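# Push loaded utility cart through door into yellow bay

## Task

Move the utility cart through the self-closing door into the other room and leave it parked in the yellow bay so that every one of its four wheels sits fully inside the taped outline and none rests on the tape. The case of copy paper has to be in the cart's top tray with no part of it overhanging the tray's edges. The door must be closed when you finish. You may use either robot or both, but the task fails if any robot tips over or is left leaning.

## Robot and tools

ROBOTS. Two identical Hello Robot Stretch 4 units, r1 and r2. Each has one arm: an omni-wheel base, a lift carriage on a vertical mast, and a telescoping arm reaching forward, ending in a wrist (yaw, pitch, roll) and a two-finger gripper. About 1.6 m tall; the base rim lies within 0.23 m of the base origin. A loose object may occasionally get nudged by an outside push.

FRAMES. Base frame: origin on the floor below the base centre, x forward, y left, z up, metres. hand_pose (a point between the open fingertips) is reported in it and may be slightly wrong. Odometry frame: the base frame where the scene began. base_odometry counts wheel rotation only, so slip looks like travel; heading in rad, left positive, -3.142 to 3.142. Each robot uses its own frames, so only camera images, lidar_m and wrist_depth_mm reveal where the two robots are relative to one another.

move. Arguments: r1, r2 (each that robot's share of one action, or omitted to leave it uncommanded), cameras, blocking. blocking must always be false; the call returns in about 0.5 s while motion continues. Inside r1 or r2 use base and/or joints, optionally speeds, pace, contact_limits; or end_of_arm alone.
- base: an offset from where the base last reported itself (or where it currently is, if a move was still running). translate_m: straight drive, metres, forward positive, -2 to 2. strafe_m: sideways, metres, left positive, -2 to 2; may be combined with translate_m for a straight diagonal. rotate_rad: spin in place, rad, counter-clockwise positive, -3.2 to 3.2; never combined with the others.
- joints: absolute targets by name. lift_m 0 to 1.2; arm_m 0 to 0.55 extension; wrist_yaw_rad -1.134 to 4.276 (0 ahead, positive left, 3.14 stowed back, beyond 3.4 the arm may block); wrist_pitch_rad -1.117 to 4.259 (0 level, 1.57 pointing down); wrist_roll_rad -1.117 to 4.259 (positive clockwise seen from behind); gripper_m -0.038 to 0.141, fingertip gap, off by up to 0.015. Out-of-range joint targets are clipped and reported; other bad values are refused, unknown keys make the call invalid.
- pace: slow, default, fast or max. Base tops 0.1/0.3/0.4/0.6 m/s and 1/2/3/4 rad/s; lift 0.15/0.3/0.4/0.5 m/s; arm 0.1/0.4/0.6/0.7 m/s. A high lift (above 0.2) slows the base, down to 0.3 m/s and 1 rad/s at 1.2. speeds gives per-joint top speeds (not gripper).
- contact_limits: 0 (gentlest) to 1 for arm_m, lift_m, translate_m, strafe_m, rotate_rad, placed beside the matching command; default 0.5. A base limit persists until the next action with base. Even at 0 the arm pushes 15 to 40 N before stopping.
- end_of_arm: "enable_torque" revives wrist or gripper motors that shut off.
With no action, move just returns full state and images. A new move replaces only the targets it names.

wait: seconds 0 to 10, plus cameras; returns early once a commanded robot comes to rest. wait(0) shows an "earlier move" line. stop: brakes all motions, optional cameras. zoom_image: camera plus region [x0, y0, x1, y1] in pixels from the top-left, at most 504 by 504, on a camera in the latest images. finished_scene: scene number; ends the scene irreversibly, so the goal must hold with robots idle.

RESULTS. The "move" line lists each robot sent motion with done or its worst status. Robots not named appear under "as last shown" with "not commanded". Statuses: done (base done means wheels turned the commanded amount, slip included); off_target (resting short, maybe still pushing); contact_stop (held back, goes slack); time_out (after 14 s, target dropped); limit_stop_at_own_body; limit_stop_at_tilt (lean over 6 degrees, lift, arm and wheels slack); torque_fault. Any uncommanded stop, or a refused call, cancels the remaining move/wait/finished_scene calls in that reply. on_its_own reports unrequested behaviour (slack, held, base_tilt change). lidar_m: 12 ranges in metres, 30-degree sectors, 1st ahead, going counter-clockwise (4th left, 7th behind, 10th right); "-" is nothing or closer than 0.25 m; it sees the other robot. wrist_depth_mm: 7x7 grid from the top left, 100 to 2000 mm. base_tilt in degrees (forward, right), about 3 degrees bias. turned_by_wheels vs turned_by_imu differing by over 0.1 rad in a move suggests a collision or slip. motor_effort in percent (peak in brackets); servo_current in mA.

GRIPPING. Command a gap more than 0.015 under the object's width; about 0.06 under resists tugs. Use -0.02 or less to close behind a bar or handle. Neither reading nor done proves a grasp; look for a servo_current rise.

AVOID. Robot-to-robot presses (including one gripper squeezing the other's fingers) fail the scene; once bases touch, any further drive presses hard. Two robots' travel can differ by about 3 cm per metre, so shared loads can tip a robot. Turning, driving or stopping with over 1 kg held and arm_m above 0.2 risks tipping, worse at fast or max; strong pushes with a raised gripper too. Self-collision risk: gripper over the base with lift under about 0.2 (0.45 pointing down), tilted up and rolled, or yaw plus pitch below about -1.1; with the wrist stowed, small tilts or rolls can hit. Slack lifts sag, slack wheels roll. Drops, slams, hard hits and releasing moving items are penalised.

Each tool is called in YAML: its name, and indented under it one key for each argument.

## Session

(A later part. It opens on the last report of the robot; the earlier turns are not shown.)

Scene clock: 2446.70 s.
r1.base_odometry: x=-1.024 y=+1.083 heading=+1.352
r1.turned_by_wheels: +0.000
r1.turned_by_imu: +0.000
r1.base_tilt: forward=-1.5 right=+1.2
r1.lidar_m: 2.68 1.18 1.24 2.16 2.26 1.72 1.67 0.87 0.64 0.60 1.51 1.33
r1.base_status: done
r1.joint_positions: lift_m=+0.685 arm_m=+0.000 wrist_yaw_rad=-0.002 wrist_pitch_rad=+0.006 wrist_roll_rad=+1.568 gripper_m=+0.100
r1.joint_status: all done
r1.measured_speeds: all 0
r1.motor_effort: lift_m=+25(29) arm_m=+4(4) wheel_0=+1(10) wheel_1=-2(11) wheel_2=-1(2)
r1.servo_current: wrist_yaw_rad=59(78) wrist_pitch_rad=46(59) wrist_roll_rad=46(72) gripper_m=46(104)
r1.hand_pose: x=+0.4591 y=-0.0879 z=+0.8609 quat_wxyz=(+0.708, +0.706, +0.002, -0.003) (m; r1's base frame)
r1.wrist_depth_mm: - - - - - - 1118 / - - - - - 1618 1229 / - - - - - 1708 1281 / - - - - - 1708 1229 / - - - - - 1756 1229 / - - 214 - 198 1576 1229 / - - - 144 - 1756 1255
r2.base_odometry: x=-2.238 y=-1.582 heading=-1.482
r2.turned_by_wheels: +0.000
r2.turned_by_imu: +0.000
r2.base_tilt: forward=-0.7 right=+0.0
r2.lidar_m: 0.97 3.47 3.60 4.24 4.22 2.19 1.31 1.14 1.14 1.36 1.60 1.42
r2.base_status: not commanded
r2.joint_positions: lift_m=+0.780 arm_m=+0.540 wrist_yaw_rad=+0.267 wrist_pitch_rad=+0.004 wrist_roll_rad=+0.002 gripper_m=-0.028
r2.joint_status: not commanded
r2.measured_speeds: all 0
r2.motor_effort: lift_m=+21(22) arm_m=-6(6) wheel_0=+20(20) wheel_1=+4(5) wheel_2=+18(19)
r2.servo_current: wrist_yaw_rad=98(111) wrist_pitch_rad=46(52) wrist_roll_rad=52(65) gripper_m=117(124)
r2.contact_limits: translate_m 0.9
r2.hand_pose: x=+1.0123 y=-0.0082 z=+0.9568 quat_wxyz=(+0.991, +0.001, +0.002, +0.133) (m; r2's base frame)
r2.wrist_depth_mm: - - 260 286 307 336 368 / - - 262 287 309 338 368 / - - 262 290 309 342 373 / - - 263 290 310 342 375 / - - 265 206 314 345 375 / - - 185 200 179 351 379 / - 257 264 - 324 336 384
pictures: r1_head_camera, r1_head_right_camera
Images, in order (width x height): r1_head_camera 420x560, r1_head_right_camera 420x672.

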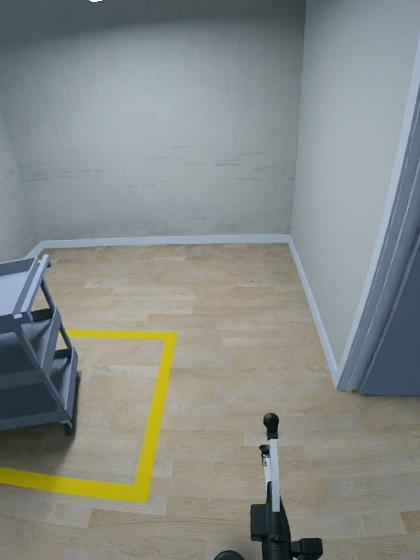

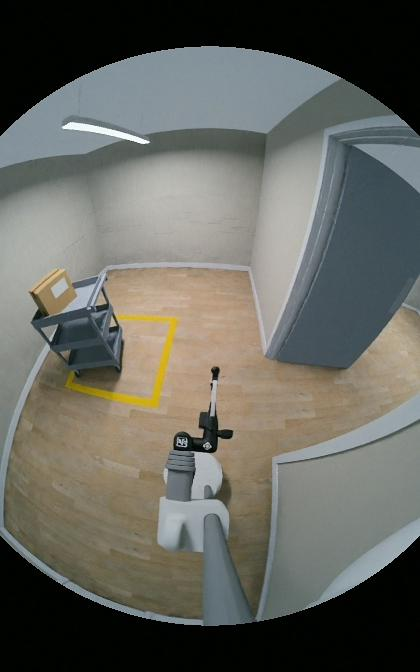

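move:
  blocking: false
  cameras: []
  r1: {"base":{"translate_m":0.97,"strafe_m":-0.08}}

wait:
  seconds: 8
  cameras: ["r1_head_left_camera"]

move:
  blocking: false
  cameras: []
  r1: {"base":{"rotate_rad":1.57}}

wait:
  seconds: 8
  cameras: ["r1_head_camera", "r1_head_left_camera"]

Scene clock: 2477.80 s.
move: r1 moving
r1.base_odometry: x=-1.015 y=+1.113 heading=+1.352
r1.turned_by_wheels: +0.000
r1.turned_by_imu: +0.000
r1.base_tilt: forward=-1.6 right=+1.3
r1.lidar_m: 2.67 1.15 1.21 2.16 2.29 1.77 1.68 0.88 0.62 0.58 1.47 1.29
r1.base_status: translate_m moving; strafe_m moving
r1.joint_positions: lift_m=+0.685 arm_m=+0.000 wrist_yaw_rad=-0.002 wrist_pitch_rad=+0.006 wrist_roll_rad=+1.568 gripper_m=+0.100
r1.joint_status: not commanded
r1.measured_speeds: translate_m=+0.122 strafe_m=-0.010 rotate_rad=+0.001 lift_m=+0.000 arm_m=+0.000 wrist_yaw_rad=+0.000 wrist_pitch_rad=+0.000 wrist_roll_rad=+0.000
r1.motor_effort: lift_m=+25(25) arm_m=+4(4) wheel_0=+6(8) wheel_1=+5(6) wheel_2=-8(9)
r1.servo_current: wrist_yaw_rad=52(59) wrist_pitch_rad=46(52) wrist_roll_rad=46(52) gripper_m=46(46)
r1.hand_pose: x=+0.4591 y=-0.0879 z=+0.8609 quat_wxyz=(+0.708, +0.706, +0.002, -0.003) (m; r1's base frame)
r1.wrist_depth_mm: - - - - - - 1138 / - - - - - 1576 1182 / - - - - - 1756 1205 / - - - - - 1756 1229 / - - - - - 1708 1229 / - - 216 - 198 1576 1229 / - - - 144 - 1808 1229
r2: as last shown
r2.base_tilt: forward=-0.6 right=+0.0
r2.lidar_m: 0.98 3.47 3.61 4.24 4.20 2.18 1.30 1.15 1.14 1.37 1.61 1.44
r2.motor_effort: lift_m=+21(21) arm_m=-6(6) wheel_0=+20(20) wheel_1=+4(5) wheel_2=+18(19)
r2.servo_current: wrist_yaw_rad=104(104) wrist_pitch_rad=46(46) wrist_roll_rad=46(59) gripper_m=117(124)
r2.contact_limits: translate_m 0.9
r2.wrist_depth_mm: - - 259 286 307 336 368 / - - 260 287 309 340 368 / - - 263 289 310 342 373 / - - 263 290 312 342 375 / - - 263 205 314 345 375 / - - 184 199 179 351 379 / - 257 264 - 327 336 382
pictures: none
No camera images: "cameras" was empty.

Scene clock: 2482.03 s.
earlier move: r1 done
r1.base_odometry: x=-0.736 y=+2.013 heading=+1.353
r1.turned_by_wheels: +0.000
r1.turned_by_imu: +0.000
r1.base_tilt: forward=-1.6 right=+1.3
r1.lidar_m: 2.05 2.15 0.93 0.81 2.33 2.73 2.16 0.97 3.92 0.70 0.60 0.81
r1.base_status: done
r1.joint_positions: lift_m=+0.685 arm_m=+0.000 wrist_yaw_rad=-0.002 wrist_pitch_rad=+0.006 wrist_roll_rad=+1.568 gripper_m=+0.100
r1.joint_status: not commanded
r1.measured_speeds: all 0
r1.motor_effort: lift_m=+25(25) arm_m=+4(4) wheel_0=+3(8) wheel_1=+2(7) wheel_2=+1(10)
r1.servo_current: wrist_yaw_rad=59(78) wrist_pitch_rad=52(59) wrist_roll_rad=46(72) gripper_m=39(52)
r1.hand_pose: x=+0.4591 y=-0.0879 z=+0.8609 quat_wxyz=(+0.708, +0.706, +0.002, -0.003) (m; r1's base frame)
r1.wrist_depth_mm: - - - - - - 1098 / - - - - - 1537 1229 / - - - - - 1618 1229 / - - - - - 1661 1229 / - - - - - 1618 1229 / - 190 195 - 189 1537 1229 / - 144 - 141 - 1708 1229
r2.base_odometry: x=-2.238 y=-1.582 heading=-1.482
r2.turned_by_wheels: +0.000
r2.turned_by_imu: +0.001
r2.base_tilt: forward=-0.6 right=+0.0
r2.lidar_m: 0.98 3.46 3.60 4.26 4.20 2.17 1.34 1.12 1.15 1.37 1.60 1.45
r2.base_status: not commanded
r2.joint_positions: lift_m=+0.780 arm_m=+0.540 wrist_yaw_rad=+0.267 wrist_pitch_rad=+0.004 wrist_roll_rad=+0.002 gripper_m=-0.028
r2.joint_status: not commanded
r2.measured_speeds: all 0
r2.motor_effort: lift_m=+21(21) arm_m=-6(6) wheel_0=+20(21) wheel_1=+4(5) wheel_2=+18(19)
r2.servo_current: wrist_yaw_rad=91(111) wrist_pitch_rad=46(46) wrist_roll_rad=46(65) gripper_m=124(124)
r2.contact_limits: translate_m 0.9
r2.hand_pose: x=+1.0123 y=-0.0082 z=+0.9568 quat_wxyz=(+0.991, +0.001, +0.002, +0.133) (m; r2's base frame)
r2.wrist_depth_mm: - - 259 287 307 336 370 / - - 262 287 307 340 370 / - - 263 289 312 340 370 / - - 264 289 314 342 375 / - - 264 205 312 342 377 / - - 183 200 179 353 382 / - 258 265 - 324 336 382
wait: 4.23 of 8 s (r1 has come to rest)
pictures: r1_head_left_camera
Images, in order (width x height): r1_head_left_camera 420x672.

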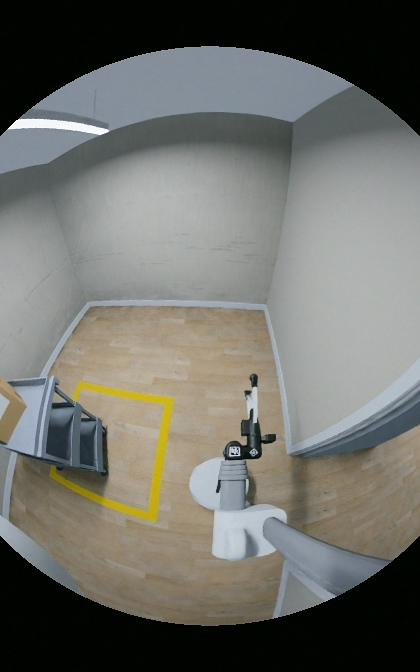

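Scene clock: 2482.53 s.
move: r1 moving
r1.base_odometry: x=-0.736 y=+2.013 heading=+1.604
r1.turned_by_wheels: +0.251
r1.turned_by_imu: +0.252
r1.base_tilt: forward=-1.6 right=+1.3
r1.lidar_m: 2.08 2.41 0.83 0.82 2.59 2.63 1.13 0.98 5.47 0.57 0.63 1.17
r1.base_status: rotate_rad moving
r1.joint_positions: lift_m=+0.685 arm_m=+0.000 wrist_yaw_rad=-0.002 wrist_pitch_rad=+0.006 wrist_roll_rad=+1.568 gripper_m=+0.100
r1.joint_status: not commanded
r1.measured_speeds: translate_m=+0.000 strafe_m=+0.000 rotate_rad=+0.978 lift_m=+0.000 arm_m=+0.000 wrist_yaw_rad=+0.000 wrist_pitch_rad=+0.000 wrist_roll_rad=+0.000
r1.motor_effort: lift_m=+25(25) arm_m=+4(4) wheel_0=-7(10) wheel_1=-7(8) wheel_2=-7(7)
r1.servo_current: wrist_yaw_rad=26(59) wrist_pitch_rad=52(52) wrist_roll_rad=65(65) gripper_m=39(46)
r1.hand_pose: x=+0.4591 y=-0.0879 z=+0.8609 quat_wxyz=(+0.708, +0.706, +0.002, -0.003) (m; r1's base frame)
r1.wrist_depth_mm: - - - - - 1618 1182 / - - - - - 1618 1229 / - - - - - 1618 1229 / - - - - - 1576 1229 / - - - - - 1756 1255 / - 213 196 - 193 1537 1255 / - - - 144 - 1808 1255
r2: as last shown
r2.turned_by_imu: +0.000
r2.base_tilt: forward=-0.7 right=+0.1
r2.lidar_m: 0.95 3.48 3.59 4.25 4.21 2.19 1.33 1.14 1.15 1.37 1.58 1.41
r2.motor_effort: lift_m=+21(21) arm_m=-6(6) wheel_0=+20(20) wheel_1=+5(5) wheel_2=+18(19)
r2.servo_current: wrist_yaw_rad=85(104) wrist_pitch_rad=46(46) wrist_roll_rad=46(59) gripper_m=117(124)
r2.contact_limits: translate_m 0.9
r2.wrist_depth_mm: - - 259 287 309 338 368 / - - 262 286 310 340 370 / - - 262 289 309 340 373 / - - 264 290 312 340 373 / - - 264 206 314 345 377 / - - 184 200 179 349 377 / - 257 264 - 325 334 382
pictures: none
No camera images: "cameras" was empty.

Scene clock: 2484.10 s.
earlier move: r1 done
r1.base_odometry: x=-0.736 y=+2.013 heading=+2.922
r1.turned_by_wheels: +1.318
r1.turned_by_imu: +1.325
r1.base_tilt: forward=-1.6 right=+1.3
r1.lidar_m: 0.82 2.31 2.74 2.14 0.96 3.84 0.70 0.59 0.82 2.07 2.14 0.96
r1.base_status: done
r1.joint_positions: lift_m=+0.685 arm_m=+0.000 wrist_yaw_rad=-0.002 wrist_pitch_rad=+0.006 wrist_roll_rad=+1.568 gripper_m=+0.100
r1.joint_status: not commanded
r1.measured_speeds: all 0
r1.motor_effort: lift_m=+23(25) arm_m=+4(4) wheel_0=-3(11) wheel_1=-1(10) wheel_2=-1(9)
r1.servo_current: wrist_yaw_rad=46(65) wrist_pitch_rad=52(59) wrist_roll_rad=59(65) gripper_m=46(52)
r1.hand_pose: x=+0.4591 y=-0.0879 z=+0.8610 quat_wxyz=(+0.708, +0.706, +0.002, -0.003) (m; r1's base frame)
r1.wrist_depth_mm: - - - - - 1708 1182 / - - - 788 - 1537 1205 / - - - - - 750 - / - - 946 960 - 715 - / - - 991 683 - 699 - / - 213 215 676 198 676 1205 / - - - 144 - 1756 1229
r2.base_odometry: x=-2.238 y=-1.582 heading=-1.482
r2.turned_by_wheels: +0.000
r2.turned_by_imu: +0.000
r2.base_tilt: forward=-0.7 right=+0.1
r2.lidar_m: 0.98 3.50 3.59 4.23 4.20 2.18 1.31 1.14 1.12 1.38 1.61 1.45
r2.base_status: not commanded
r2.joint_positions: lift_m=+0.780 arm_m=+0.540 wrist_yaw_rad=+0.267 wrist_pitch_rad=+0.004 wrist_roll_rad=+0.002 gripper_m=-0.028
r2.joint_status: not commanded
r2.measured_speeds: all 0
r2.motor_effort: lift_m=+21(21) arm_m=-6(6) wheel_0=+19(20) wheel_1=+5(5) wheel_2=+19(19)
r2.servo_current: wrist_yaw_rad=91(104) wrist_pitch_rad=39(46) wrist_roll_rad=52(59) gripper_m=111(124)
r2.contact_limits: translate_m 0.9
r2.hand_pose: x=+1.0123 y=-0.0082 z=+0.9568 quat_wxyz=(+0.991, +0.001, +0.002, +0.133) (m; r2's base frame)
r2.wrist_depth_mm: - - 259 286 307 338 366 / - - 262 286 307 340 370 / - - 262 289 309 340 373 / - - 264 290 310 343 373 / - - 265 205 314 345 375 / - - 184 200 178 351 379 / - 257 263 - 327 334 384
wait: 1.57 of 8 s (r1 has come to rest)
pictures: r1_head_camera, r1_head_left_camera
Images, in order (width x height): r1_head_camera 420x560, r1_head_left_camera 420x672.

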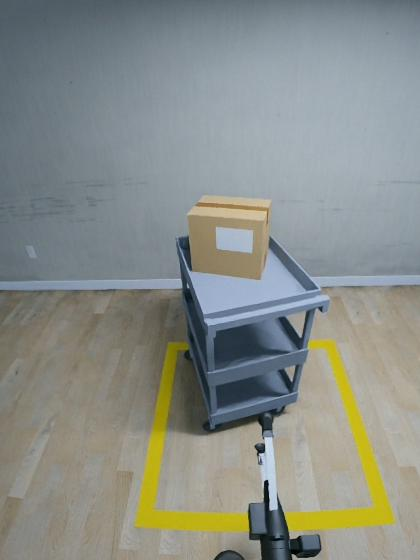

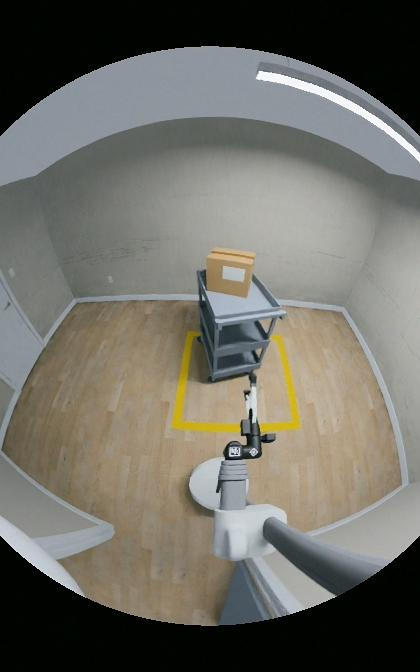

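move:
  blocking: false
  cameras: []
  r1: {"base":{"translate_m":0.3,"strafe_m":-0.19}}

wait:
  seconds: 6
  cameras: ["r1_head_camera", "r1_wrist_camera"]

Scene clock: 2509.60 s.
move: r1 moving
r1.base_odometry: x=-0.761 y=+2.038 heading=+2.922
r1.turned_by_wheels: +0.000
r1.turned_by_imu: -0.001
r1.base_tilt: forward=-1.6 right=+1.3
r1.lidar_m: 0.78 2.27 2.75 2.26 1.01 3.87 0.72 0.61 0.85 2.06 2.12 0.89
r1.base_status: translate_m moving; strafe_m moving
r1.joint_positions: lift_m=+0.685 arm_m=+0.000 wrist_yaw_rad=-0.002 wrist_pitch_rad=+0.006 wrist_roll_rad=+1.568 gripper_m=+0.100
r1.joint_status: not commanded
r1.measured_speeds: translate_m=+0.114 strafe_m=-0.074 rotate_rad=-0.003 lift_m=+0.000 arm_m=+0.000 wrist_yaw_rad=+0.000 wrist_pitch_rad=+0.000 wrist_roll_rad=+0.000
r1.motor_effort: lift_m=+24(24) arm_m=+4(4) wheel_0=+8(10) wheel_1=-1(4) wheel_2=-9(10)
r1.servo_current: wrist_yaw_rad=52(72) wrist_pitch_rad=59(59) wrist_roll_rad=39(65) gripper_m=39(46)
r1.hand_pose: x=+0.4591 y=-0.0879 z=+0.8610 quat_wxyz=(+0.708, +0.706, +0.002, -0.003) (m; r1's base frame)
r1.wrist_depth_mm: - - - - - 1661 1138 / - - - 699 - 1499 1229 / - - - 715 - 723 - / - - 946 707 - 699 - / - - 946 668 1281 668 - / - 190 215 640 197 647 1205 / - 144 - 143 - 1756 1255
r2: as last shown
r2.base_tilt: forward=-0.6 right=+0.0
r2.lidar_m: 0.98 3.47 3.62 4.21 4.19 2.18 1.33 1.13 1.14 1.36 1.59 1.45
r2.motor_effort: lift_m=+21(21) arm_m=-6(6) wheel_0=+20(20) wheel_1=+4(5) wheel_2=+19(19)
r2.servo_current: wrist_yaw_rad=98(104) wrist_pitch_rad=39(52) wrist_roll_rad=52(59) gripper_m=117(124)
r2.contact_limits: translate_m 0.9
r2.wrist_depth_mm: - - 260 285 307 338 366 / - - 262 286 309 340 368 / - - 262 290 310 342 370 / - - 264 290 312 343 375 / - - 264 205 312 343 377 / - - 184 200 178 353 377 / - 258 264 - 325 336 384
pictures: none
No camera images: "cameras" was empty.

Scene clock: 2511.63 s.
earlier move: r1 done
r1.base_odometry: x=-0.987 y=+2.263 heading=+2.922
r1.turned_by_wheels: +0.000
r1.turned_by_imu: -0.001
r1.base_tilt: forward=-1.6 right=+1.3
r1.lidar_m: 0.56 0.55 2.79 2.81 1.31 4.32 0.83 0.89 1.28 1.88 1.96 0.66
r1.base_status: done
r1.joint_positions: lift_m=+0.685 arm_m=+0.000 wrist_yaw_rad=-0.002 wrist_pitch_rad=+0.006 wrist_roll_rad=+1.568 gripper_m=+0.100
r1.joint_status: not commanded
r1.measured_speeds: all 0
r1.motor_effort: lift_m=+24(24) arm_m=+4(4) wheel_0=+0(12) wheel_1=-2(5) wheel_2=+0(10)
r1.servo_current: wrist_yaw_rad=39(72) wrist_pitch_rad=46(59) wrist_roll_rad=65(65) gripper_m=46(46)
r1.hand_pose: x=+0.4591 y=-0.0879 z=+0.8610 quat_wxyz=(+0.708, +0.706, +0.002, -0.003) (m; r1's base frame)
r1.wrist_depth_mm: - - - - - 1499 1229 / - - - - - 1499 1229 / - - - - - 1618 1229 / - - - 418 488 492 484 / - - 798 399 462 - - / - 190 216 387 193 - - / - 144 683 141 - - -
r2.base_odometry: x=-2.238 y=-1.582 heading=-1.482
r2.turned_by_wheels: +0.000
r2.turned_by_imu: +0.000
r2.base_tilt: forward=-0.6 right=+0.0
r2.lidar_m: 0.98 3.44 3.61 4.21 4.19 2.22 1.32 1.15 1.15 1.37 1.61 1.44
r2.base_status: not commanded
r2.joint_positions: lift_m=+0.780 arm_m=+0.540 wrist_yaw_rad=+0.267 wrist_pitch_rad=+0.004 wrist_roll_rad=+0.002 gripper_m=-0.028
r2.joint_status: not commanded
r2.measured_speeds: all 0
r2.motor_effort: lift_m=+21(21) arm_m=-6(6) wheel_0=+19(20) wheel_1=+4(5) wheel_2=+19(19)
r2.servo_current: wrist_yaw_rad=104(104) wrist_pitch_rad=39(52) wrist_roll_rad=52(59) gripper_m=124(124)
r2.contact_limits: translate_m 0.9
r2.hand_pose: x=+1.0123 y=-0.0082 z=+0.9568 quat_wxyz=(+0.991, +0.001, +0.002, +0.133) (m; r2's base frame)
r2.wrist_depth_mm: - - 259 286 307 338 368 / - - 260 287 309 336 370 / - - 262 289 310 340 370 / - - 264 291 310 342 373 / - - 265 205 314 343 377 / - - 185 200 178 353 379 / - 258 265 - 324 334 382
wait: 2.03 of 6 s (r1 has come to rest)
pictures: r1_head_camera, r1_wrist_camera
Images, in order (width x height): r1_head_camera 420x560, r1_wrist_camera 616x392.

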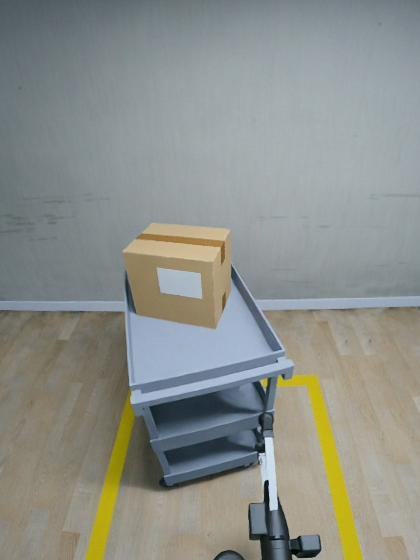

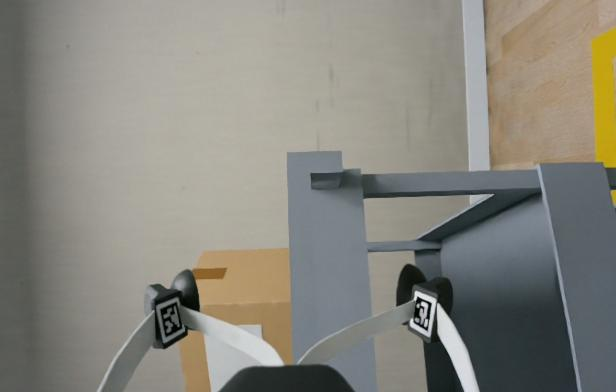

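move:
  blocking: false
  cameras: []
  r1: {"base":{"translate_m":0.22},"contact_limits":{"translate_m":0.1},"pace":"slow"}

wait:
  seconds: 6
  cameras: ["r1_head_camera", "r1_wrist_camera"]

Scene clock: 2516.23 s.
move: r1 moving
r1.base_odometry: x=-0.999 y=+2.266 heading=+2.922
r1.turned_by_wheels: +0.000
r1.turned_by_imu: +0.000
r1.base_tilt: forward=-1.6 right=+1.3
r1.lidar_m: 0.55 0.56 2.77 2.81 1.30 1.39 0.86 0.90 1.28 1.88 1.95 0.66
r1.base_status: translate_m moving
r1.joint_positions: lift_m=+0.685 arm_m=+0.000 wrist_yaw_rad=-0.002 wrist_pitch_rad=+0.006 wrist_roll_rad=+1.568 gripper_m=+0.100
r1.joint_status: not commanded
r1.measured_speeds: translate_m=+0.048 strafe_m=+0.000 rotate_rad=+0.000 lift_m=+0.000 arm_m=+0.000 wrist_yaw_rad=+0.000 wrist_pitch_rad=+0.000 wrist_roll_rad=+0.000
r1.motor_effort: lift_m=+24(24) arm_m=+4(4) wheel_0=+7(7) wheel_1=+4(5) wheel_2=-5(7)
r1.servo_current: wrist_yaw_rad=52(59) wrist_pitch_rad=52(52) wrist_roll_rad=59(59) gripper_m=39(46)
r1.contact_limits: translate_m 0.1
r1.hand_pose: x=+0.4591 y=-0.0879 z=+0.8610 quat_wxyz=(+0.708, +0.706, +0.002, -0.003) (m; r1's base frame)
r1.wrist_depth_mm: - - - - - 1499 1205 / - - - - - 1537 1205 / - - - - - 1618 1229 / - - - 402 480 484 - / - - 798 397 452 - - / - 190 215 375 193 - - / - 144 676 141 - - -
r2: as last shown
r2.lidar_m: 0.98 3.47 3.60 4.25 4.21 2.22 1.30 1.11 1.15 1.38 1.60 1.47
r2.servo_current: wrist_yaw_rad=85(104) wrist_pitch_rad=46(52) wrist_roll_rad=46(65) gripper_m=117(124)
r2.contact_limits: translate_m 0.9
r2.wrist_depth_mm: - - 259 285 306 338 366 / - - 262 287 309 340 368 / - - 263 290 310 340 373 / - - 265 290 314 342 375 / - - 264 205 312 343 377 / - - 185 201 178 353 377 / - 258 264 - 325 336 384
pictures: none
No camera images: "cameras" was empty.

Scene clock: 2519.23 s.
earlier move: r1 done
r1.base_odometry: x=-1.202 y=+2.311 heading=+2.922
r1.turned_by_wheels: +0.000
r1.turned_by_imu: +0.000
r1.base_tilt: forward=-1.6 right=+1.3
r1.lidar_m: 0.36 0.34 2.47 2.79 1.51 1.47 1.07 1.12 1.57 1.88 1.97 0.45
r1.base_status: done
r1.joint_positions: lift_m=+0.685 arm_m=+0.000 wrist_yaw_rad=-0.002 wrist_pitch_rad=+0.006 wrist_roll_rad=+1.568 gripper_m=+0.100
r1.joint_status: not commanded
r1.measured_speeds: all 0
r1.motor_effort: lift_m=+24(24) arm_m=+4(4) wheel_0=+4(7) wheel_1=+2(6) wheel_2=-2(7)
r1.servo_current: wrist_yaw_rad=65(65) wrist_pitch_rad=52(59) wrist_roll_rad=46(78) gripper_m=39(46)
r1.contact_limits: translate_m 0.1
r1.hand_pose: x=+0.4591 y=-0.0879 z=+0.8610 quat_wxyz=(+0.708, +0.706, +0.002, -0.003) (m; r1's base frame)
r1.wrist_depth_mm: - - - - - - 1205 / - - - - - 1464 1205 / - - - 203 - 1430 1160 / - - - 197 259 270 279 / - - - 191 247 - - / - 191 216 183 198 - - / - 162 439 144 229 - -
r2.base_odometry: x=-2.238 y=-1.582 heading=-1.482
r2.turned_by_wheels: +0.000
r2.turned_by_imu: +0.000
r2.base_tilt: forward=-0.7 right=+0.0
r2.lidar_m: 0.99 3.47 3.62 4.25 4.19 2.19 1.31 1.15 1.15 1.37 1.58 1.44
r2.base_status: not commanded
r2.joint_positions: lift_m=+0.780 arm_m=+0.540 wrist_yaw_rad=+0.267 wrist_pitch_rad=+0.004 wrist_roll_rad=+0.002 gripper_m=-0.028
r2.joint_status: not commanded
r2.measured_speeds: all 0
r2.motor_effort: lift_m=+21(21) arm_m=-6(6) wheel_0=+20(20) wheel_1=+4(5) wheel_2=+19(19)
r2.servo_current: wrist_yaw_rad=104(111) wrist_pitch_rad=46(52) wrist_roll_rad=46(65) gripper_m=117(130)
r2.contact_limits: translate_m 0.9
r2.hand_pose: x=+1.0123 y=-0.0082 z=+0.9568 quat_wxyz=(+0.991, +0.001, +0.002, +0.133) (m; r2's base frame)
r2.wrist_depth_mm: - - 259 287 307 338 368 / - - 260 287 309 338 370 / - - 263 289 309 340 373 / - - 265 289 312 342 375 / - - 264 206 312 345 377 / - - 184 200 179 351 379 / - 258 265 - 325 334 379
wait: 3.00 of 6 s (r1 has come to rest)
pictures: r1_head_camera, r1_wrist_camera
Images, in order (width x height): r1_head_camera 420x560, r1_wrist_camera 616x392.

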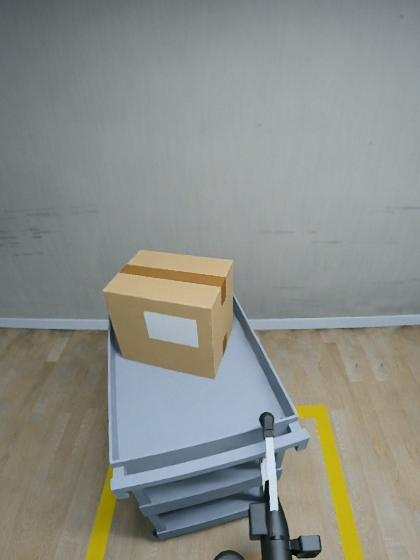

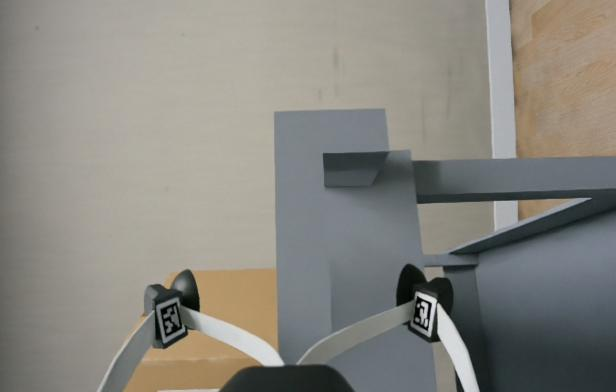

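move:
  blocking: false
  cameras: []
  r1: {"joints":{"gripper_m":-0.035}}

wait:
  seconds: 4
  cameras: ["r1_wrist_camera"]

move:
  blocking: false
  cameras: []
  r1: {"base":{"translate_m":-0.24,"strafe_m":-0.03},"pace":"slow"}

wait:
  seconds: 6
  cameras: ["r1_head_camera", "r1_head_left_camera","r1_head_right_camera"]

Scene clock: 2524.77 s.
move: r1 moving
r1.base_odometry: x=-1.202 y=+2.311 heading=+2.922
r1.turned_by_wheels: +0.000
r1.turned_by_imu: +0.000
r1.base_tilt: forward=-1.6 right=+1.3
r1.lidar_m: 0.34 0.36 2.45 2.80 1.52 1.45 1.04 1.11 1.59 1.87 1.97 0.44
r1.base_status: not commanded
r1.joint_positions: lift_m=+0.685 arm_m=+0.000 wrist_yaw_rad=-0.002 wrist_pitch_rad=+0.006 wrist_roll_rad=+1.568 gripper_m=+0.084
r1.joint_status: gripper_m moving
r1.measured_speeds: all 0
r1.motor_effort: lift_m=+24(24) arm_m=+4(4) wheel_0=+3(4) wheel_1=+2(2) wheel_2=-2(2)
r1.servo_current: wrist_yaw_rad=39(65) wrist_pitch_rad=52(52) wrist_roll_rad=39(65) gripper_m=91(98)
r1.contact_limits: translate_m 0.1
r1.hand_pose: x=+0.4591 y=-0.0879 z=+0.8610 quat_wxyz=(+0.708, +0.706, +0.002, -0.003) (m; r1's base frame)
r1.wrist_depth_mm: - - - - - - 1205 / - - - - - 1430 1205 / - - - 206 - 1464 1182 / - - - 198 260 271 272 / - - - 193 251 - - / - 184 212 184 198 - - / - 154 436 142 230 - -
r2: as last shown
r2.lidar_m: 1.00 3.48 3.62 4.24 4.20 2.21 1.34 1.13 1.15 1.34 1.61 1.40
r2.servo_current: wrist_yaw_rad=98(104) wrist_pitch_rad=46(46) wrist_roll_rad=46(59) gripper_m=124(124)
r2.contact_limits: translate_m 0.9
r2.wrist_depth_mm: - - 259 285 309 338 368 / - - 262 286 307 338 373 / - - 263 289 310 340 373 / - - 263 289 312 343 373 / - - 265 206 312 343 375 / - - 184 200 179 353 377 / - 258 264 - 325 336 384
pictures: none
No camera images: "cameras" was empty.

Scene clock: 2526.30 s.
earlier move: r1 done
r1.base_odometry: x=-1.202 y=+2.311 heading=+2.922
r1.turned_by_wheels: +0.000
r1.turned_by_imu: +0.000
r1.base_tilt: forward=-1.5 right=+1.3
r1.lidar_m: 0.35 0.33 2.44 2.80 1.53 1.47 1.05 1.12 1.57 1.85 1.97 0.47
r1.base_status: not commanded
r1.joint_positions: lift_m=+0.685 arm_m=+0.000 wrist_yaw_rad=+0.000 wrist_pitch_rad=+0.006 wrist_roll_rad=+1.568 gripper_m=-0.034
r1.joint_status: all done
r1.measured_speeds: all 0
r1.motor_effort: lift_m=+24(24) arm_m=-2(4) wheel_0=+3(4) wheel_1=+2(2) wheel_2=+0(2)
r1.servo_current: wrist_yaw_rad=46(65) wrist_pitch_rad=52(52) wrist_roll_rad=52(72) gripper_m=78(202)
r1.contact_limits: translate_m 0.1
r1.hand_pose: x=+0.4593 y=-0.0874 z=+0.8610 quat_wxyz=(+0.708, +0.706, +0.002, -0.002) (m; r1's base frame)
r1.wrist_depth_mm: - - - - - - 1205 / - - - - - 1430 1205 / - - - 193 - 1464 1160 / - - - 187 248 259 264 / - - - 181 239 - - / - 525 207 192 181 - - / - 141 430 167 223 - -
r2.base_odometry: x=-2.238 y=-1.582 heading=-1.482
r2.turned_by_wheels: +0.000
r2.turned_by_imu: +0.000
r2.base_tilt: forward=-0.6 right=+0.0
r2.lidar_m: 0.97 3.49 3.62 4.24 4.22 2.16 1.30 1.13 1.14 1.39 1.61 1.43
r2.base_status: not commanded
r2.joint_positions: lift_m=+0.780 arm_m=+0.540 wrist_yaw_rad=+0.267 wrist_pitch_rad=+0.004 wrist_roll_rad=+0.002 gripper_m=-0.028
r2.joint_status: not commanded
r2.measured_speeds: all 0
r2.motor_effort: lift_m=+21(21) arm_m=-6(6) wheel_0=+19(20) wheel_1=+4(5) wheel_2=+19(19)
r2.servo_current: wrist_yaw_rad=104(111) wrist_pitch_rad=39(52) wrist_roll_rad=39(65) gripper_m=117(130)
r2.contact_limits: translate_m 0.9
r2.hand_pose: x=+1.0123 y=-0.0082 z=+0.9568 quat_wxyz=(+0.991, +0.001, +0.002, +0.133) (m; r2's base frame)
r2.wrist_depth_mm: - - 259 285 307 336 368 / - - 260 286 310 338 368 / - - 263 289 312 342 373 / - - 264 290 312 342 373 / - - 264 206 314 345 377 / - - 184 200 179 351 382 / - 258 264 - 327 334 384
wait: 1.53 of 4 s (r1 has come to rest)
pictures: r1_wrist_camera
Images, in order (width x height): r1_wrist_camera 616x392.

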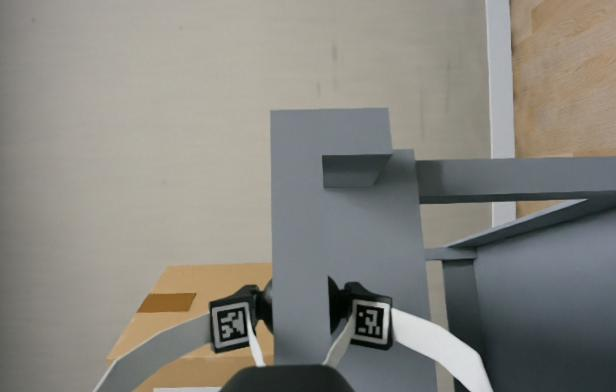

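Scene clock: 2526.80 s.
move: r1 moving
r1.base_odometry: x=-1.190 y=+2.310 heading=+2.923
r1.turned_by_wheels: +0.000
r1.turned_by_imu: +0.000
r1.base_tilt: forward=-1.6 right=+1.3
r1.lidar_m: 0.36 0.37 2.49 2.82 1.49 1.44 1.05 1.11 1.57 1.88 1.97 0.46
r1.base_status: translate_m moving; strafe_m moving
r1.joint_positions: lift_m=+0.685 arm_m=+0.000 wrist_yaw_rad=+0.003 wrist_pitch_rad=+0.006 wrist_roll_rad=+1.568 gripper_m=-0.034
r1.joint_status: not commanded
r1.measured_speeds: translate_m=-0.050 strafe_m=-0.006 rotate_rad=+0.001 lift_m=+0.000 arm_m=+0.000 wrist_yaw_rad=+0.006 wrist_pitch_rad=+0.000 wrist_roll_rad=+0.000
r1.motor_effort: lift_m=+24(24) arm_m=-4(4) wheel_0=-4(5) wheel_1=-3(8) wheel_2=+11(12)
r1.servo_current: wrist_yaw_rad=65(65) wrist_pitch_rad=39(52) wrist_roll_rad=52(59) gripper_m=85(85)
r1.hand_pose: x=+0.4595 y=-0.0866 z=+0.8610 quat_wxyz=(+0.708, +0.706, +0.003, -0.001) (m; r1's base frame)
r1.wrist_depth_mm: - - - - - - 1205 / - - - - - 1464 1205 / - - - 191 - 1430 1255 / - - - 186 247 258 259 / - - 627 180 237 - - / - 508 208 193 182 - - / - 142 439 156 224 - -
r2: as last shown
r2.lidar_m: 0.94 3.45 3.62 4.20 4.22 2.22 1.28 1.15 1.16 1.38 1.57 1.44
r2.motor_effort: lift_m=+21(21) arm_m=-6(6) wheel_0=+20(20) wheel_1=+4(5) wheel_2=+19(19)
r2.servo_current: wrist_yaw_rad=85(104) wrist_pitch_rad=39(46) wrist_roll_rad=39(59) gripper_m=130(130)
r2.contact_limits: translate_m 0.9
r2.wrist_depth_mm: - - 259 286 309 338 370 / - - 262 287 309 342 370 / - - 263 290 309 340 370 / - - 264 290 312 342 375 / - - 264 206 312 343 375 / - - 184 200 179 349 377 / - 259 265 - 325 334 384
pictures: none
No camera images: "cameras" was empty.

Scene clock: 2530.00 s.
earlier move: r1 done
r1.base_odometry: x=-0.961 y=+2.288 heading=+2.922
r1.turned_by_wheels: -0.001
r1.turned_by_imu: -0.001
r1.base_tilt: forward=-1.6 right=+1.2
r1.lidar_m: 0.43 0.53 2.81 2.85 1.28 4.27 0.81 0.87 1.22 1.85 1.95 0.42
r1.base_status: done
r1.joint_positions: lift_m=+0.685 arm_m=+0.000 wrist_yaw_rad=+0.002 wrist_pitch_rad=+0.006 wrist_roll_rad=+1.568 gripper_m=-0.034
r1.joint_status: not commanded
r1.measured_speeds: all 0
r1.motor_effort: lift_m=+24(24) arm_m=-2(4) wheel_0=-3(9) wheel_1=-3(8) wheel_2=+1(12)
r1.servo_current: wrist_yaw_rad=72(72) wrist_pitch_rad=52(59) wrist_roll_rad=52(72) gripper_m=65(85)
r1.hand_pose: x=+0.4594 y=-0.0869 z=+0.8610 quat_wxyz=(+0.708, +0.706, +0.003, -0.002) (m; r1's base frame)
r1.wrist_depth_mm: - - - - - - - / - 512 512 202 207 194 - / - 466 469 175 - 188 191 / - 459 469 127 - - - / - - 621 139 216 - - / - - 181 176 180 - - / - 137 167 147 180 - -
r2.base_odometry: x=-2.238 y=-1.582 heading=-1.482
r2.turned_by_wheels: +0.000
r2.turned_by_imu: +0.000
r2.base_tilt: forward=-0.6 right=+0.1
r2.lidar_m: 0.95 3.47 3.61 4.25 4.21 2.19 1.30 1.13 1.15 1.38 1.58 1.43
r2.base_status: not commanded
r2.joint_positions: lift_m=+0.780 arm_m=+0.540 wrist_yaw_rad=+0.267 wrist_pitch_rad=+0.004 wrist_roll_rad=+0.002 gripper_m=-0.028
r2.joint_status: not commanded
r2.measured_speeds: all 0
r2.motor_effort: lift_m=+21(21) arm_m=-6(6) wheel_0=+20(20) wheel_1=+4(5) wheel_2=+18(19)
r2.servo_current: wrist_yaw_rad=91(111) wrist_pitch_rad=39(52) wrist_roll_rad=52(65) gripper_m=124(130)
r2.contact_limits: translate_m 0.9
r2.hand_pose: x=+1.0123 y=-0.0082 z=+0.9568 quat_wxyz=(+0.991, +0.001, +0.002, +0.133) (m; r2's base frame)
r2.wrist_depth_mm: - - 259 285 309 336 366 / - - 262 287 309 340 368 / - - 263 290 310 340 370 / - - 263 290 312 342 375 / - - 265 206 314 345 377 / - - 183 200 179 351 377 / - 258 264 - 325 336 382
wait: 3.20 of 6 s (r1 has come to rest)
pictures: r1_head_camera, r1_head_left_camera, r1_head_right_camera
Images, in order (width x height): r1_head_camera 420x560, r1_head_left_camera 420x672, r1_head_right_camera 420x672.

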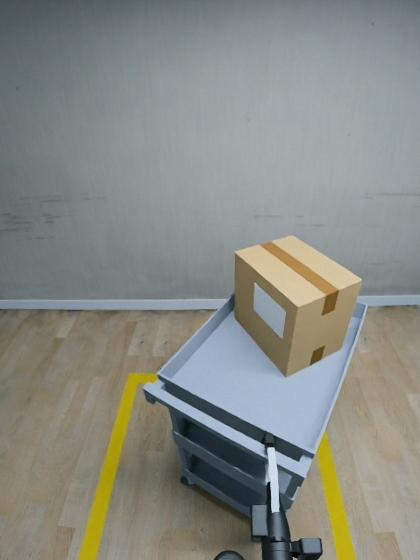

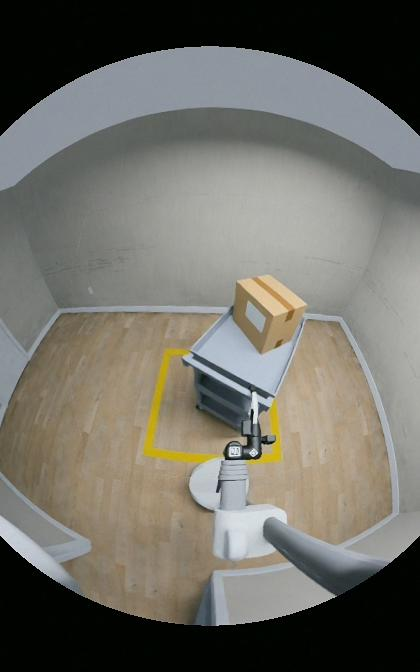

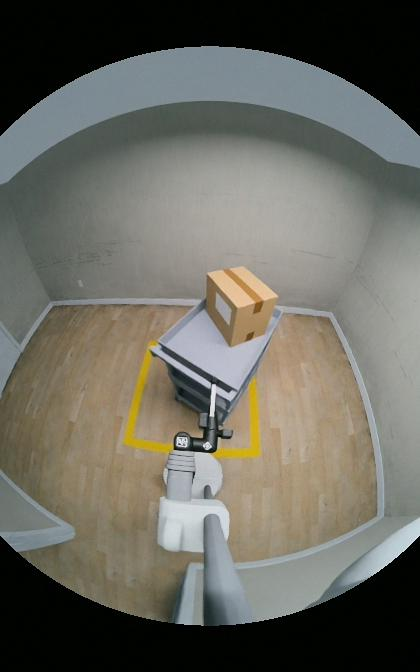

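move:
  blocking: false
  cameras: []
  r1: {"joints":{"gripper_m":0.1}}

wait:
  seconds: 3
  cameras: []

move:
  blocking: false
  cameras: []
  r1: {"base":{"translate_m":-0.2},"pace":"slow"}

wait:
  seconds: 5
  cameras: ["r1_head_camera"]

zoom_image:
  camera: "r1_head_camera"
  region: [60, 220, 420, 560]

Scene clock: 2558.90 s.
move: r1 moving
r1.base_odometry: x=-0.961 y=+2.288 heading=+2.922
r1.turned_by_wheels: +0.000
r1.turned_by_imu: +0.000
r1.base_tilt: forward=-1.6 right=+1.3
r1.lidar_m: 0.42 0.58 2.80 2.84 1.31 4.23 0.81 0.86 1.24 1.83 1.93 0.43
r1.base_status: not commanded
r1.joint_positions: lift_m=+0.685 arm_m=+0.000 wrist_yaw_rad=+0.002 wrist_pitch_rad=+0.006 wrist_roll_rad=+1.568 gripper_m=-0.009
r1.joint_status: gripper_m moving
r1.measured_speeds: translate_m=-0.001 strafe_m=+0.000 rotate_rad=+0.004 lift_m=+0.000 arm_m=+0.000 wrist_yaw_rad=+0.000 wrist_pitch_rad=+0.000 wrist_roll_rad=+0.002
r1.motor_effort: lift_m=+24(24) arm_m=+4(4) wheel_0=-2(3) wheel_1=-3(3) wheel_2=+0(1)
r1.servo_current: wrist_yaw_rad=72(72) wrist_pitch_rad=46(52) wrist_roll_rad=59(65) gripper_m=78(78)
r1.hand_pose: x=+0.4594 y=-0.0870 z=+0.8610 quat_wxyz=(+0.708, +0.706, +0.003, -0.002) (m; r1's base frame)
r1.wrist_depth_mm: - - - - - - - / - 517 517 208 204 208 - / - 469 477 178 - 191 192 / - 455 466 - - - - / - - 609 142 220 - - / - - 182 172 232 - - / - - 163 137 178 125 -
r2: as last shown
r2.base_tilt: forward=-0.6 right=+0.0
r2.lidar_m: 0.97 3.47 3.60 4.23 4.21 2.19 1.33 1.15 1.14 1.38 1.59 1.41
r2.motor_effort: lift_m=+21(21) arm_m=-5(6) wheel_0=+20(20) wheel_1=+5(5) wheel_2=+18(19)
r2.servo_current: wrist_yaw_rad=98(104) wrist_pitch_rad=39(46) wrist_roll_rad=39(59) gripper_m=117(124)
r2.contact_limits: translate_m 0.9
r2.wrist_depth_mm: - - 258 286 307 338 366 / - - 260 286 309 340 370 / - - 263 289 309 340 373 / - - 263 293 312 343 375 / - - 264 205 314 343 375 / - - 185 200 179 351 379 / - 258 265 - 325 334 379
pictures: none
No camera images: "cameras" was empty.

Scene clock: 2560.43 s.
earlier move: r1 done
r1.base_odometry: x=-0.961 y=+2.288 heading=+2.922
r1.turned_by_wheels: +0.000
r1.turned_by_imu: +0.000
r1.base_tilt: forward=-1.6 right=+1.3
r1.lidar_m: 0.43 0.59 2.80 2.82 1.30 4.25 0.81 0.87 1.24 1.85 1.92 0.42
r1.base_status: not commanded
r1.joint_positions: lift_m=+0.685 arm_m=+0.000 wrist_yaw_rad=+0.002 wrist_pitch_rad=+0.006 wrist_roll_rad=+1.568 gripper_m=+0.100
r1.joint_status: all done
r1.measured_speeds: all 0
r1.motor_effort: lift_m=+24(24) arm_m=+3(4) wheel_0=+0(3) wheel_1=-2(3) wheel_2=-1(1)
r1.servo_current: wrist_yaw_rad=39(72) wrist_pitch_rad=46(59) wrist_roll_rad=52(65) gripper_m=46(104)
r1.hand_pose: x=+0.4594 y=-0.0870 z=+0.8610 quat_wxyz=(+0.708, +0.706, +0.003, -0.002) (m; r1's base frame)
r1.wrist_depth_mm: - - - - - - - / - 517 521 211 206 209 - / - 473 469 181 - 196 196 / - 466 477 134 - - - / - - 634 147 224 - - / - - 185 172 186 - - / - - 163 - 160 564 -
r2.base_odometry: x=-2.238 y=-1.582 heading=-1.482
r2.turned_by_wheels: +0.000
r2.turned_by_imu: +0.000
r2.base_tilt: forward=-0.7 right=+0.1
r2.lidar_m: 1.00 3.46 3.60 4.23 4.21 2.16 1.32 1.14 1.14 1.36 1.60 1.44
r2.base_status: not commanded
r2.joint_positions: lift_m=+0.780 arm_m=+0.540 wrist_yaw_rad=+0.267 wrist_pitch_rad=+0.004 wrist_roll_rad=+0.002 gripper_m=-0.028
r2.joint_status: not commanded
r2.measured_speeds: all 0
r2.motor_effort: lift_m=+21(21) arm_m=-6(6) wheel_0=+20(20) wheel_1=+5(5) wheel_2=+18(19)
r2.servo_current: wrist_yaw_rad=104(117) wrist_pitch_rad=52(52) wrist_roll_rad=46(59) gripper_m=117(124)
r2.contact_limits: translate_m 0.9
r2.hand_pose: x=+1.0123 y=-0.0082 z=+0.9568 quat_wxyz=(+0.991, +0.001, +0.002, +0.133) (m; r2's base frame)
r2.wrist_depth_mm: - - 260 286 309 338 368 / - - 260 287 309 338 368 / - - 262 290 310 342 373 / - - 263 290 312 343 375 / - - 265 205 312 343 375 / - - 184 200 179 351 379 / - 258 264 - 325 334 382
wait: 1.53 of 3 s (r1 has come to rest)
pictures: none
No camera images: "cameras" was empty.

Scene clock: 2560.93 s.
move: r1 moving
r1.base_odometry: x=-0.949 y=+2.286 heading=+2.922
r1.turned_by_wheels: +0.000
r1.turned_by_imu: +0.000
r1.base_tilt: forward=-1.6 right=+1.3
r1.lidar_m: 0.45 0.55 2.82 2.84 1.31 4.22 0.80 0.86 1.22 1.84 1.93 0.41
r1.base_status: translate_m moving
r1.joint_positions: lift_m=+0.685 arm_m=+0.000 wrist_yaw_rad=+0.002 wrist_pitch_rad=+0.003 wrist_roll_rad=+1.568 gripper_m=+0.100
r1.joint_status: not commanded
r1.measured_speeds: translate_m=-0.044 strafe_m=+0.001 rotate_rad=+0.000 lift_m=+0.000 arm_m=+0.000 wrist_yaw_rad=+0.000 wrist_pitch_rad=+0.000 wrist_roll_rad=+0.000
r1.motor_effort: lift_m=+23(24) arm_m=+4(4) wheel_0=-5(6) wheel_1=-3(5) wheel_2=+6(6)
r1.servo_current: wrist_yaw_rad=59(78) wrist_pitch_rad=39(52) wrist_roll_rad=59(59) gripper_m=39(46)
r1.hand_pose: x=+0.4594 y=-0.0870 z=+0.8619 quat_wxyz=(+0.708, +0.706, +0.002, -0.001) (m; r1's base frame)
r1.wrist_depth_mm: - - 549 - 332 - - / - 508 504 195 191 195 - / - 469 473 144 - 202 - / - 480 512 144 222 - - / - - 661 159 236 - - / - 193 195 174 198 - - / - - - 143 - 569 -
r2: as last shown
r2.base_tilt: forward=-0.7 right=+0.0
r2.lidar_m: 0.99 3.47 3.61 4.23 4.20 2.19 1.31 1.16 1.13 1.37 1.60 1.45
r2.motor_effort: lift_m=+21(21) arm_m=-6(6) wheel_0=+19(20) wheel_1=+5(5) wheel_2=+18(19)
r2.servo_current: wrist_yaw_rad=104(104) wrist_pitch_rad=39(52) wrist_roll_rad=46(52) gripper_m=117(124)
r2.contact_limits: translate_m 0.9
r2.wrist_depth_mm: - - 259 286 307 338 368 / - - 262 287 309 338 370 / - - 262 289 310 342 373 / - - 264 290 312 343 377 / - - 265 205 314 343 377 / - - 184 200 179 351 377 / - 258 263 - 325 334 382
pictures: none
No camera images: "cameras" was empty.

Scene clock: 2563.70 s.
earlier move: r1 done
r1.base_odometry: x=-0.766 y=+2.245 heading=+2.922
r1.turned_by_wheels: +0.000
r1.turned_by_imu: -0.001
r1.base_tilt: forward=-1.6 right=+1.3
r1.lidar_m: 0.58 0.83 2.93 2.42 1.19 4.12 0.62 0.68 0.96 1.85 1.93 0.57
r1.base_status: done
r1.joint_positions: lift_m=+0.685 arm_m=+0.000 wrist_yaw_rad=+0.002 wrist_pitch_rad=+0.003 wrist_roll_rad=+1.568 gripper_m=+0.100
r1.joint_status: not commanded
r1.measured_speeds: all 0
r1.motor_effort: lift_m=+23(24) arm_m=+4(4) wheel_0=-3(8) wheel_1=-3(7) wheel_2=+2(7)
r1.servo_current: wrist_yaw_rad=52(78) wrist_pitch_rad=39(52) wrist_roll_rad=46(72) gripper_m=46(52)
r1.hand_pose: x=+0.4594 y=-0.0870 z=+0.8619 quat_wxyz=(+0.708, +0.706, +0.002, -0.001) (m; r1's base frame)
r1.wrist_depth_mm: - - - - - 1537 1205 / - - 715 640 - - - / - - 668 654 392 387 389 / - - 691 343 418 - - / - - 842 366 442 - - / - 190 195 402 192 - 512 / - 143 - 141 - 137 580
r2.base_odometry: x=-2.238 y=-1.582 heading=-1.482
r2.turned_by_wheels: +0.000
r2.turned_by_imu: +0.000
r2.base_tilt: forward=-0.7 right=+0.0
r2.lidar_m: 0.99 3.49 3.61 4.24 4.21 2.19 1.30 1.13 1.17 1.37 1.59 1.43
r2.base_status: not commanded
r2.joint_positions: lift_m=+0.780 arm_m=+0.540 wrist_yaw_rad=+0.267 wrist_pitch_rad=+0.004 wrist_roll_rad=+0.002 gripper_m=-0.028
r2.joint_status: not commanded
r2.measured_speeds: all 0
r2.motor_effort: lift_m=+21(21) arm_m=-6(6) wheel_0=+19(20) wheel_1=+5(5) wheel_2=+18(19)
r2.servo_current: wrist_yaw_rad=91(111) wrist_pitch_rad=39(52) wrist_roll_rad=39(65) gripper_m=117(130)
r2.contact_limits: translate_m 0.9
r2.hand_pose: x=+1.0123 y=-0.0082 z=+0.9568 quat_wxyz=(+0.991, +0.001, +0.002, +0.133) (m; r2's base frame)
r2.wrist_depth_mm: - - 259 283 307 338 368 / - - 260 286 309 338 370 / - - 263 291 309 342 373 / - - 264 290 314 342 377 / - - 264 206 315 343 377 / - - 184 200 179 349 379 / - 258 264 - 325 338 382
wait: 2.77 of 5 s (r1 has come to rest)
pictures: r1_head_camera
Images, in order (width x height): r1_head_camera 420x560.

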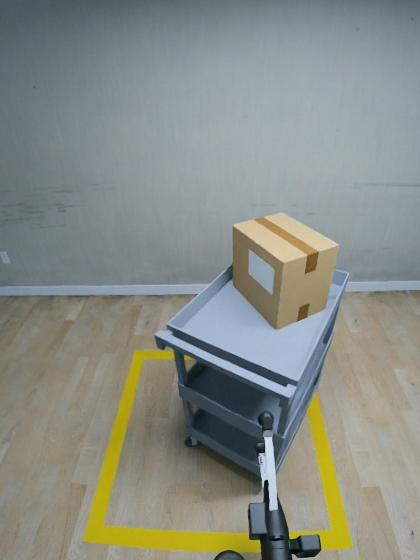

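Scaled by 1.400 from the camera's 420x560 image, which has a finer 600x800 frame.

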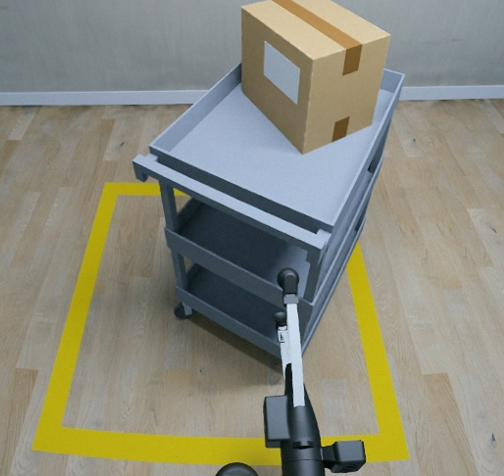

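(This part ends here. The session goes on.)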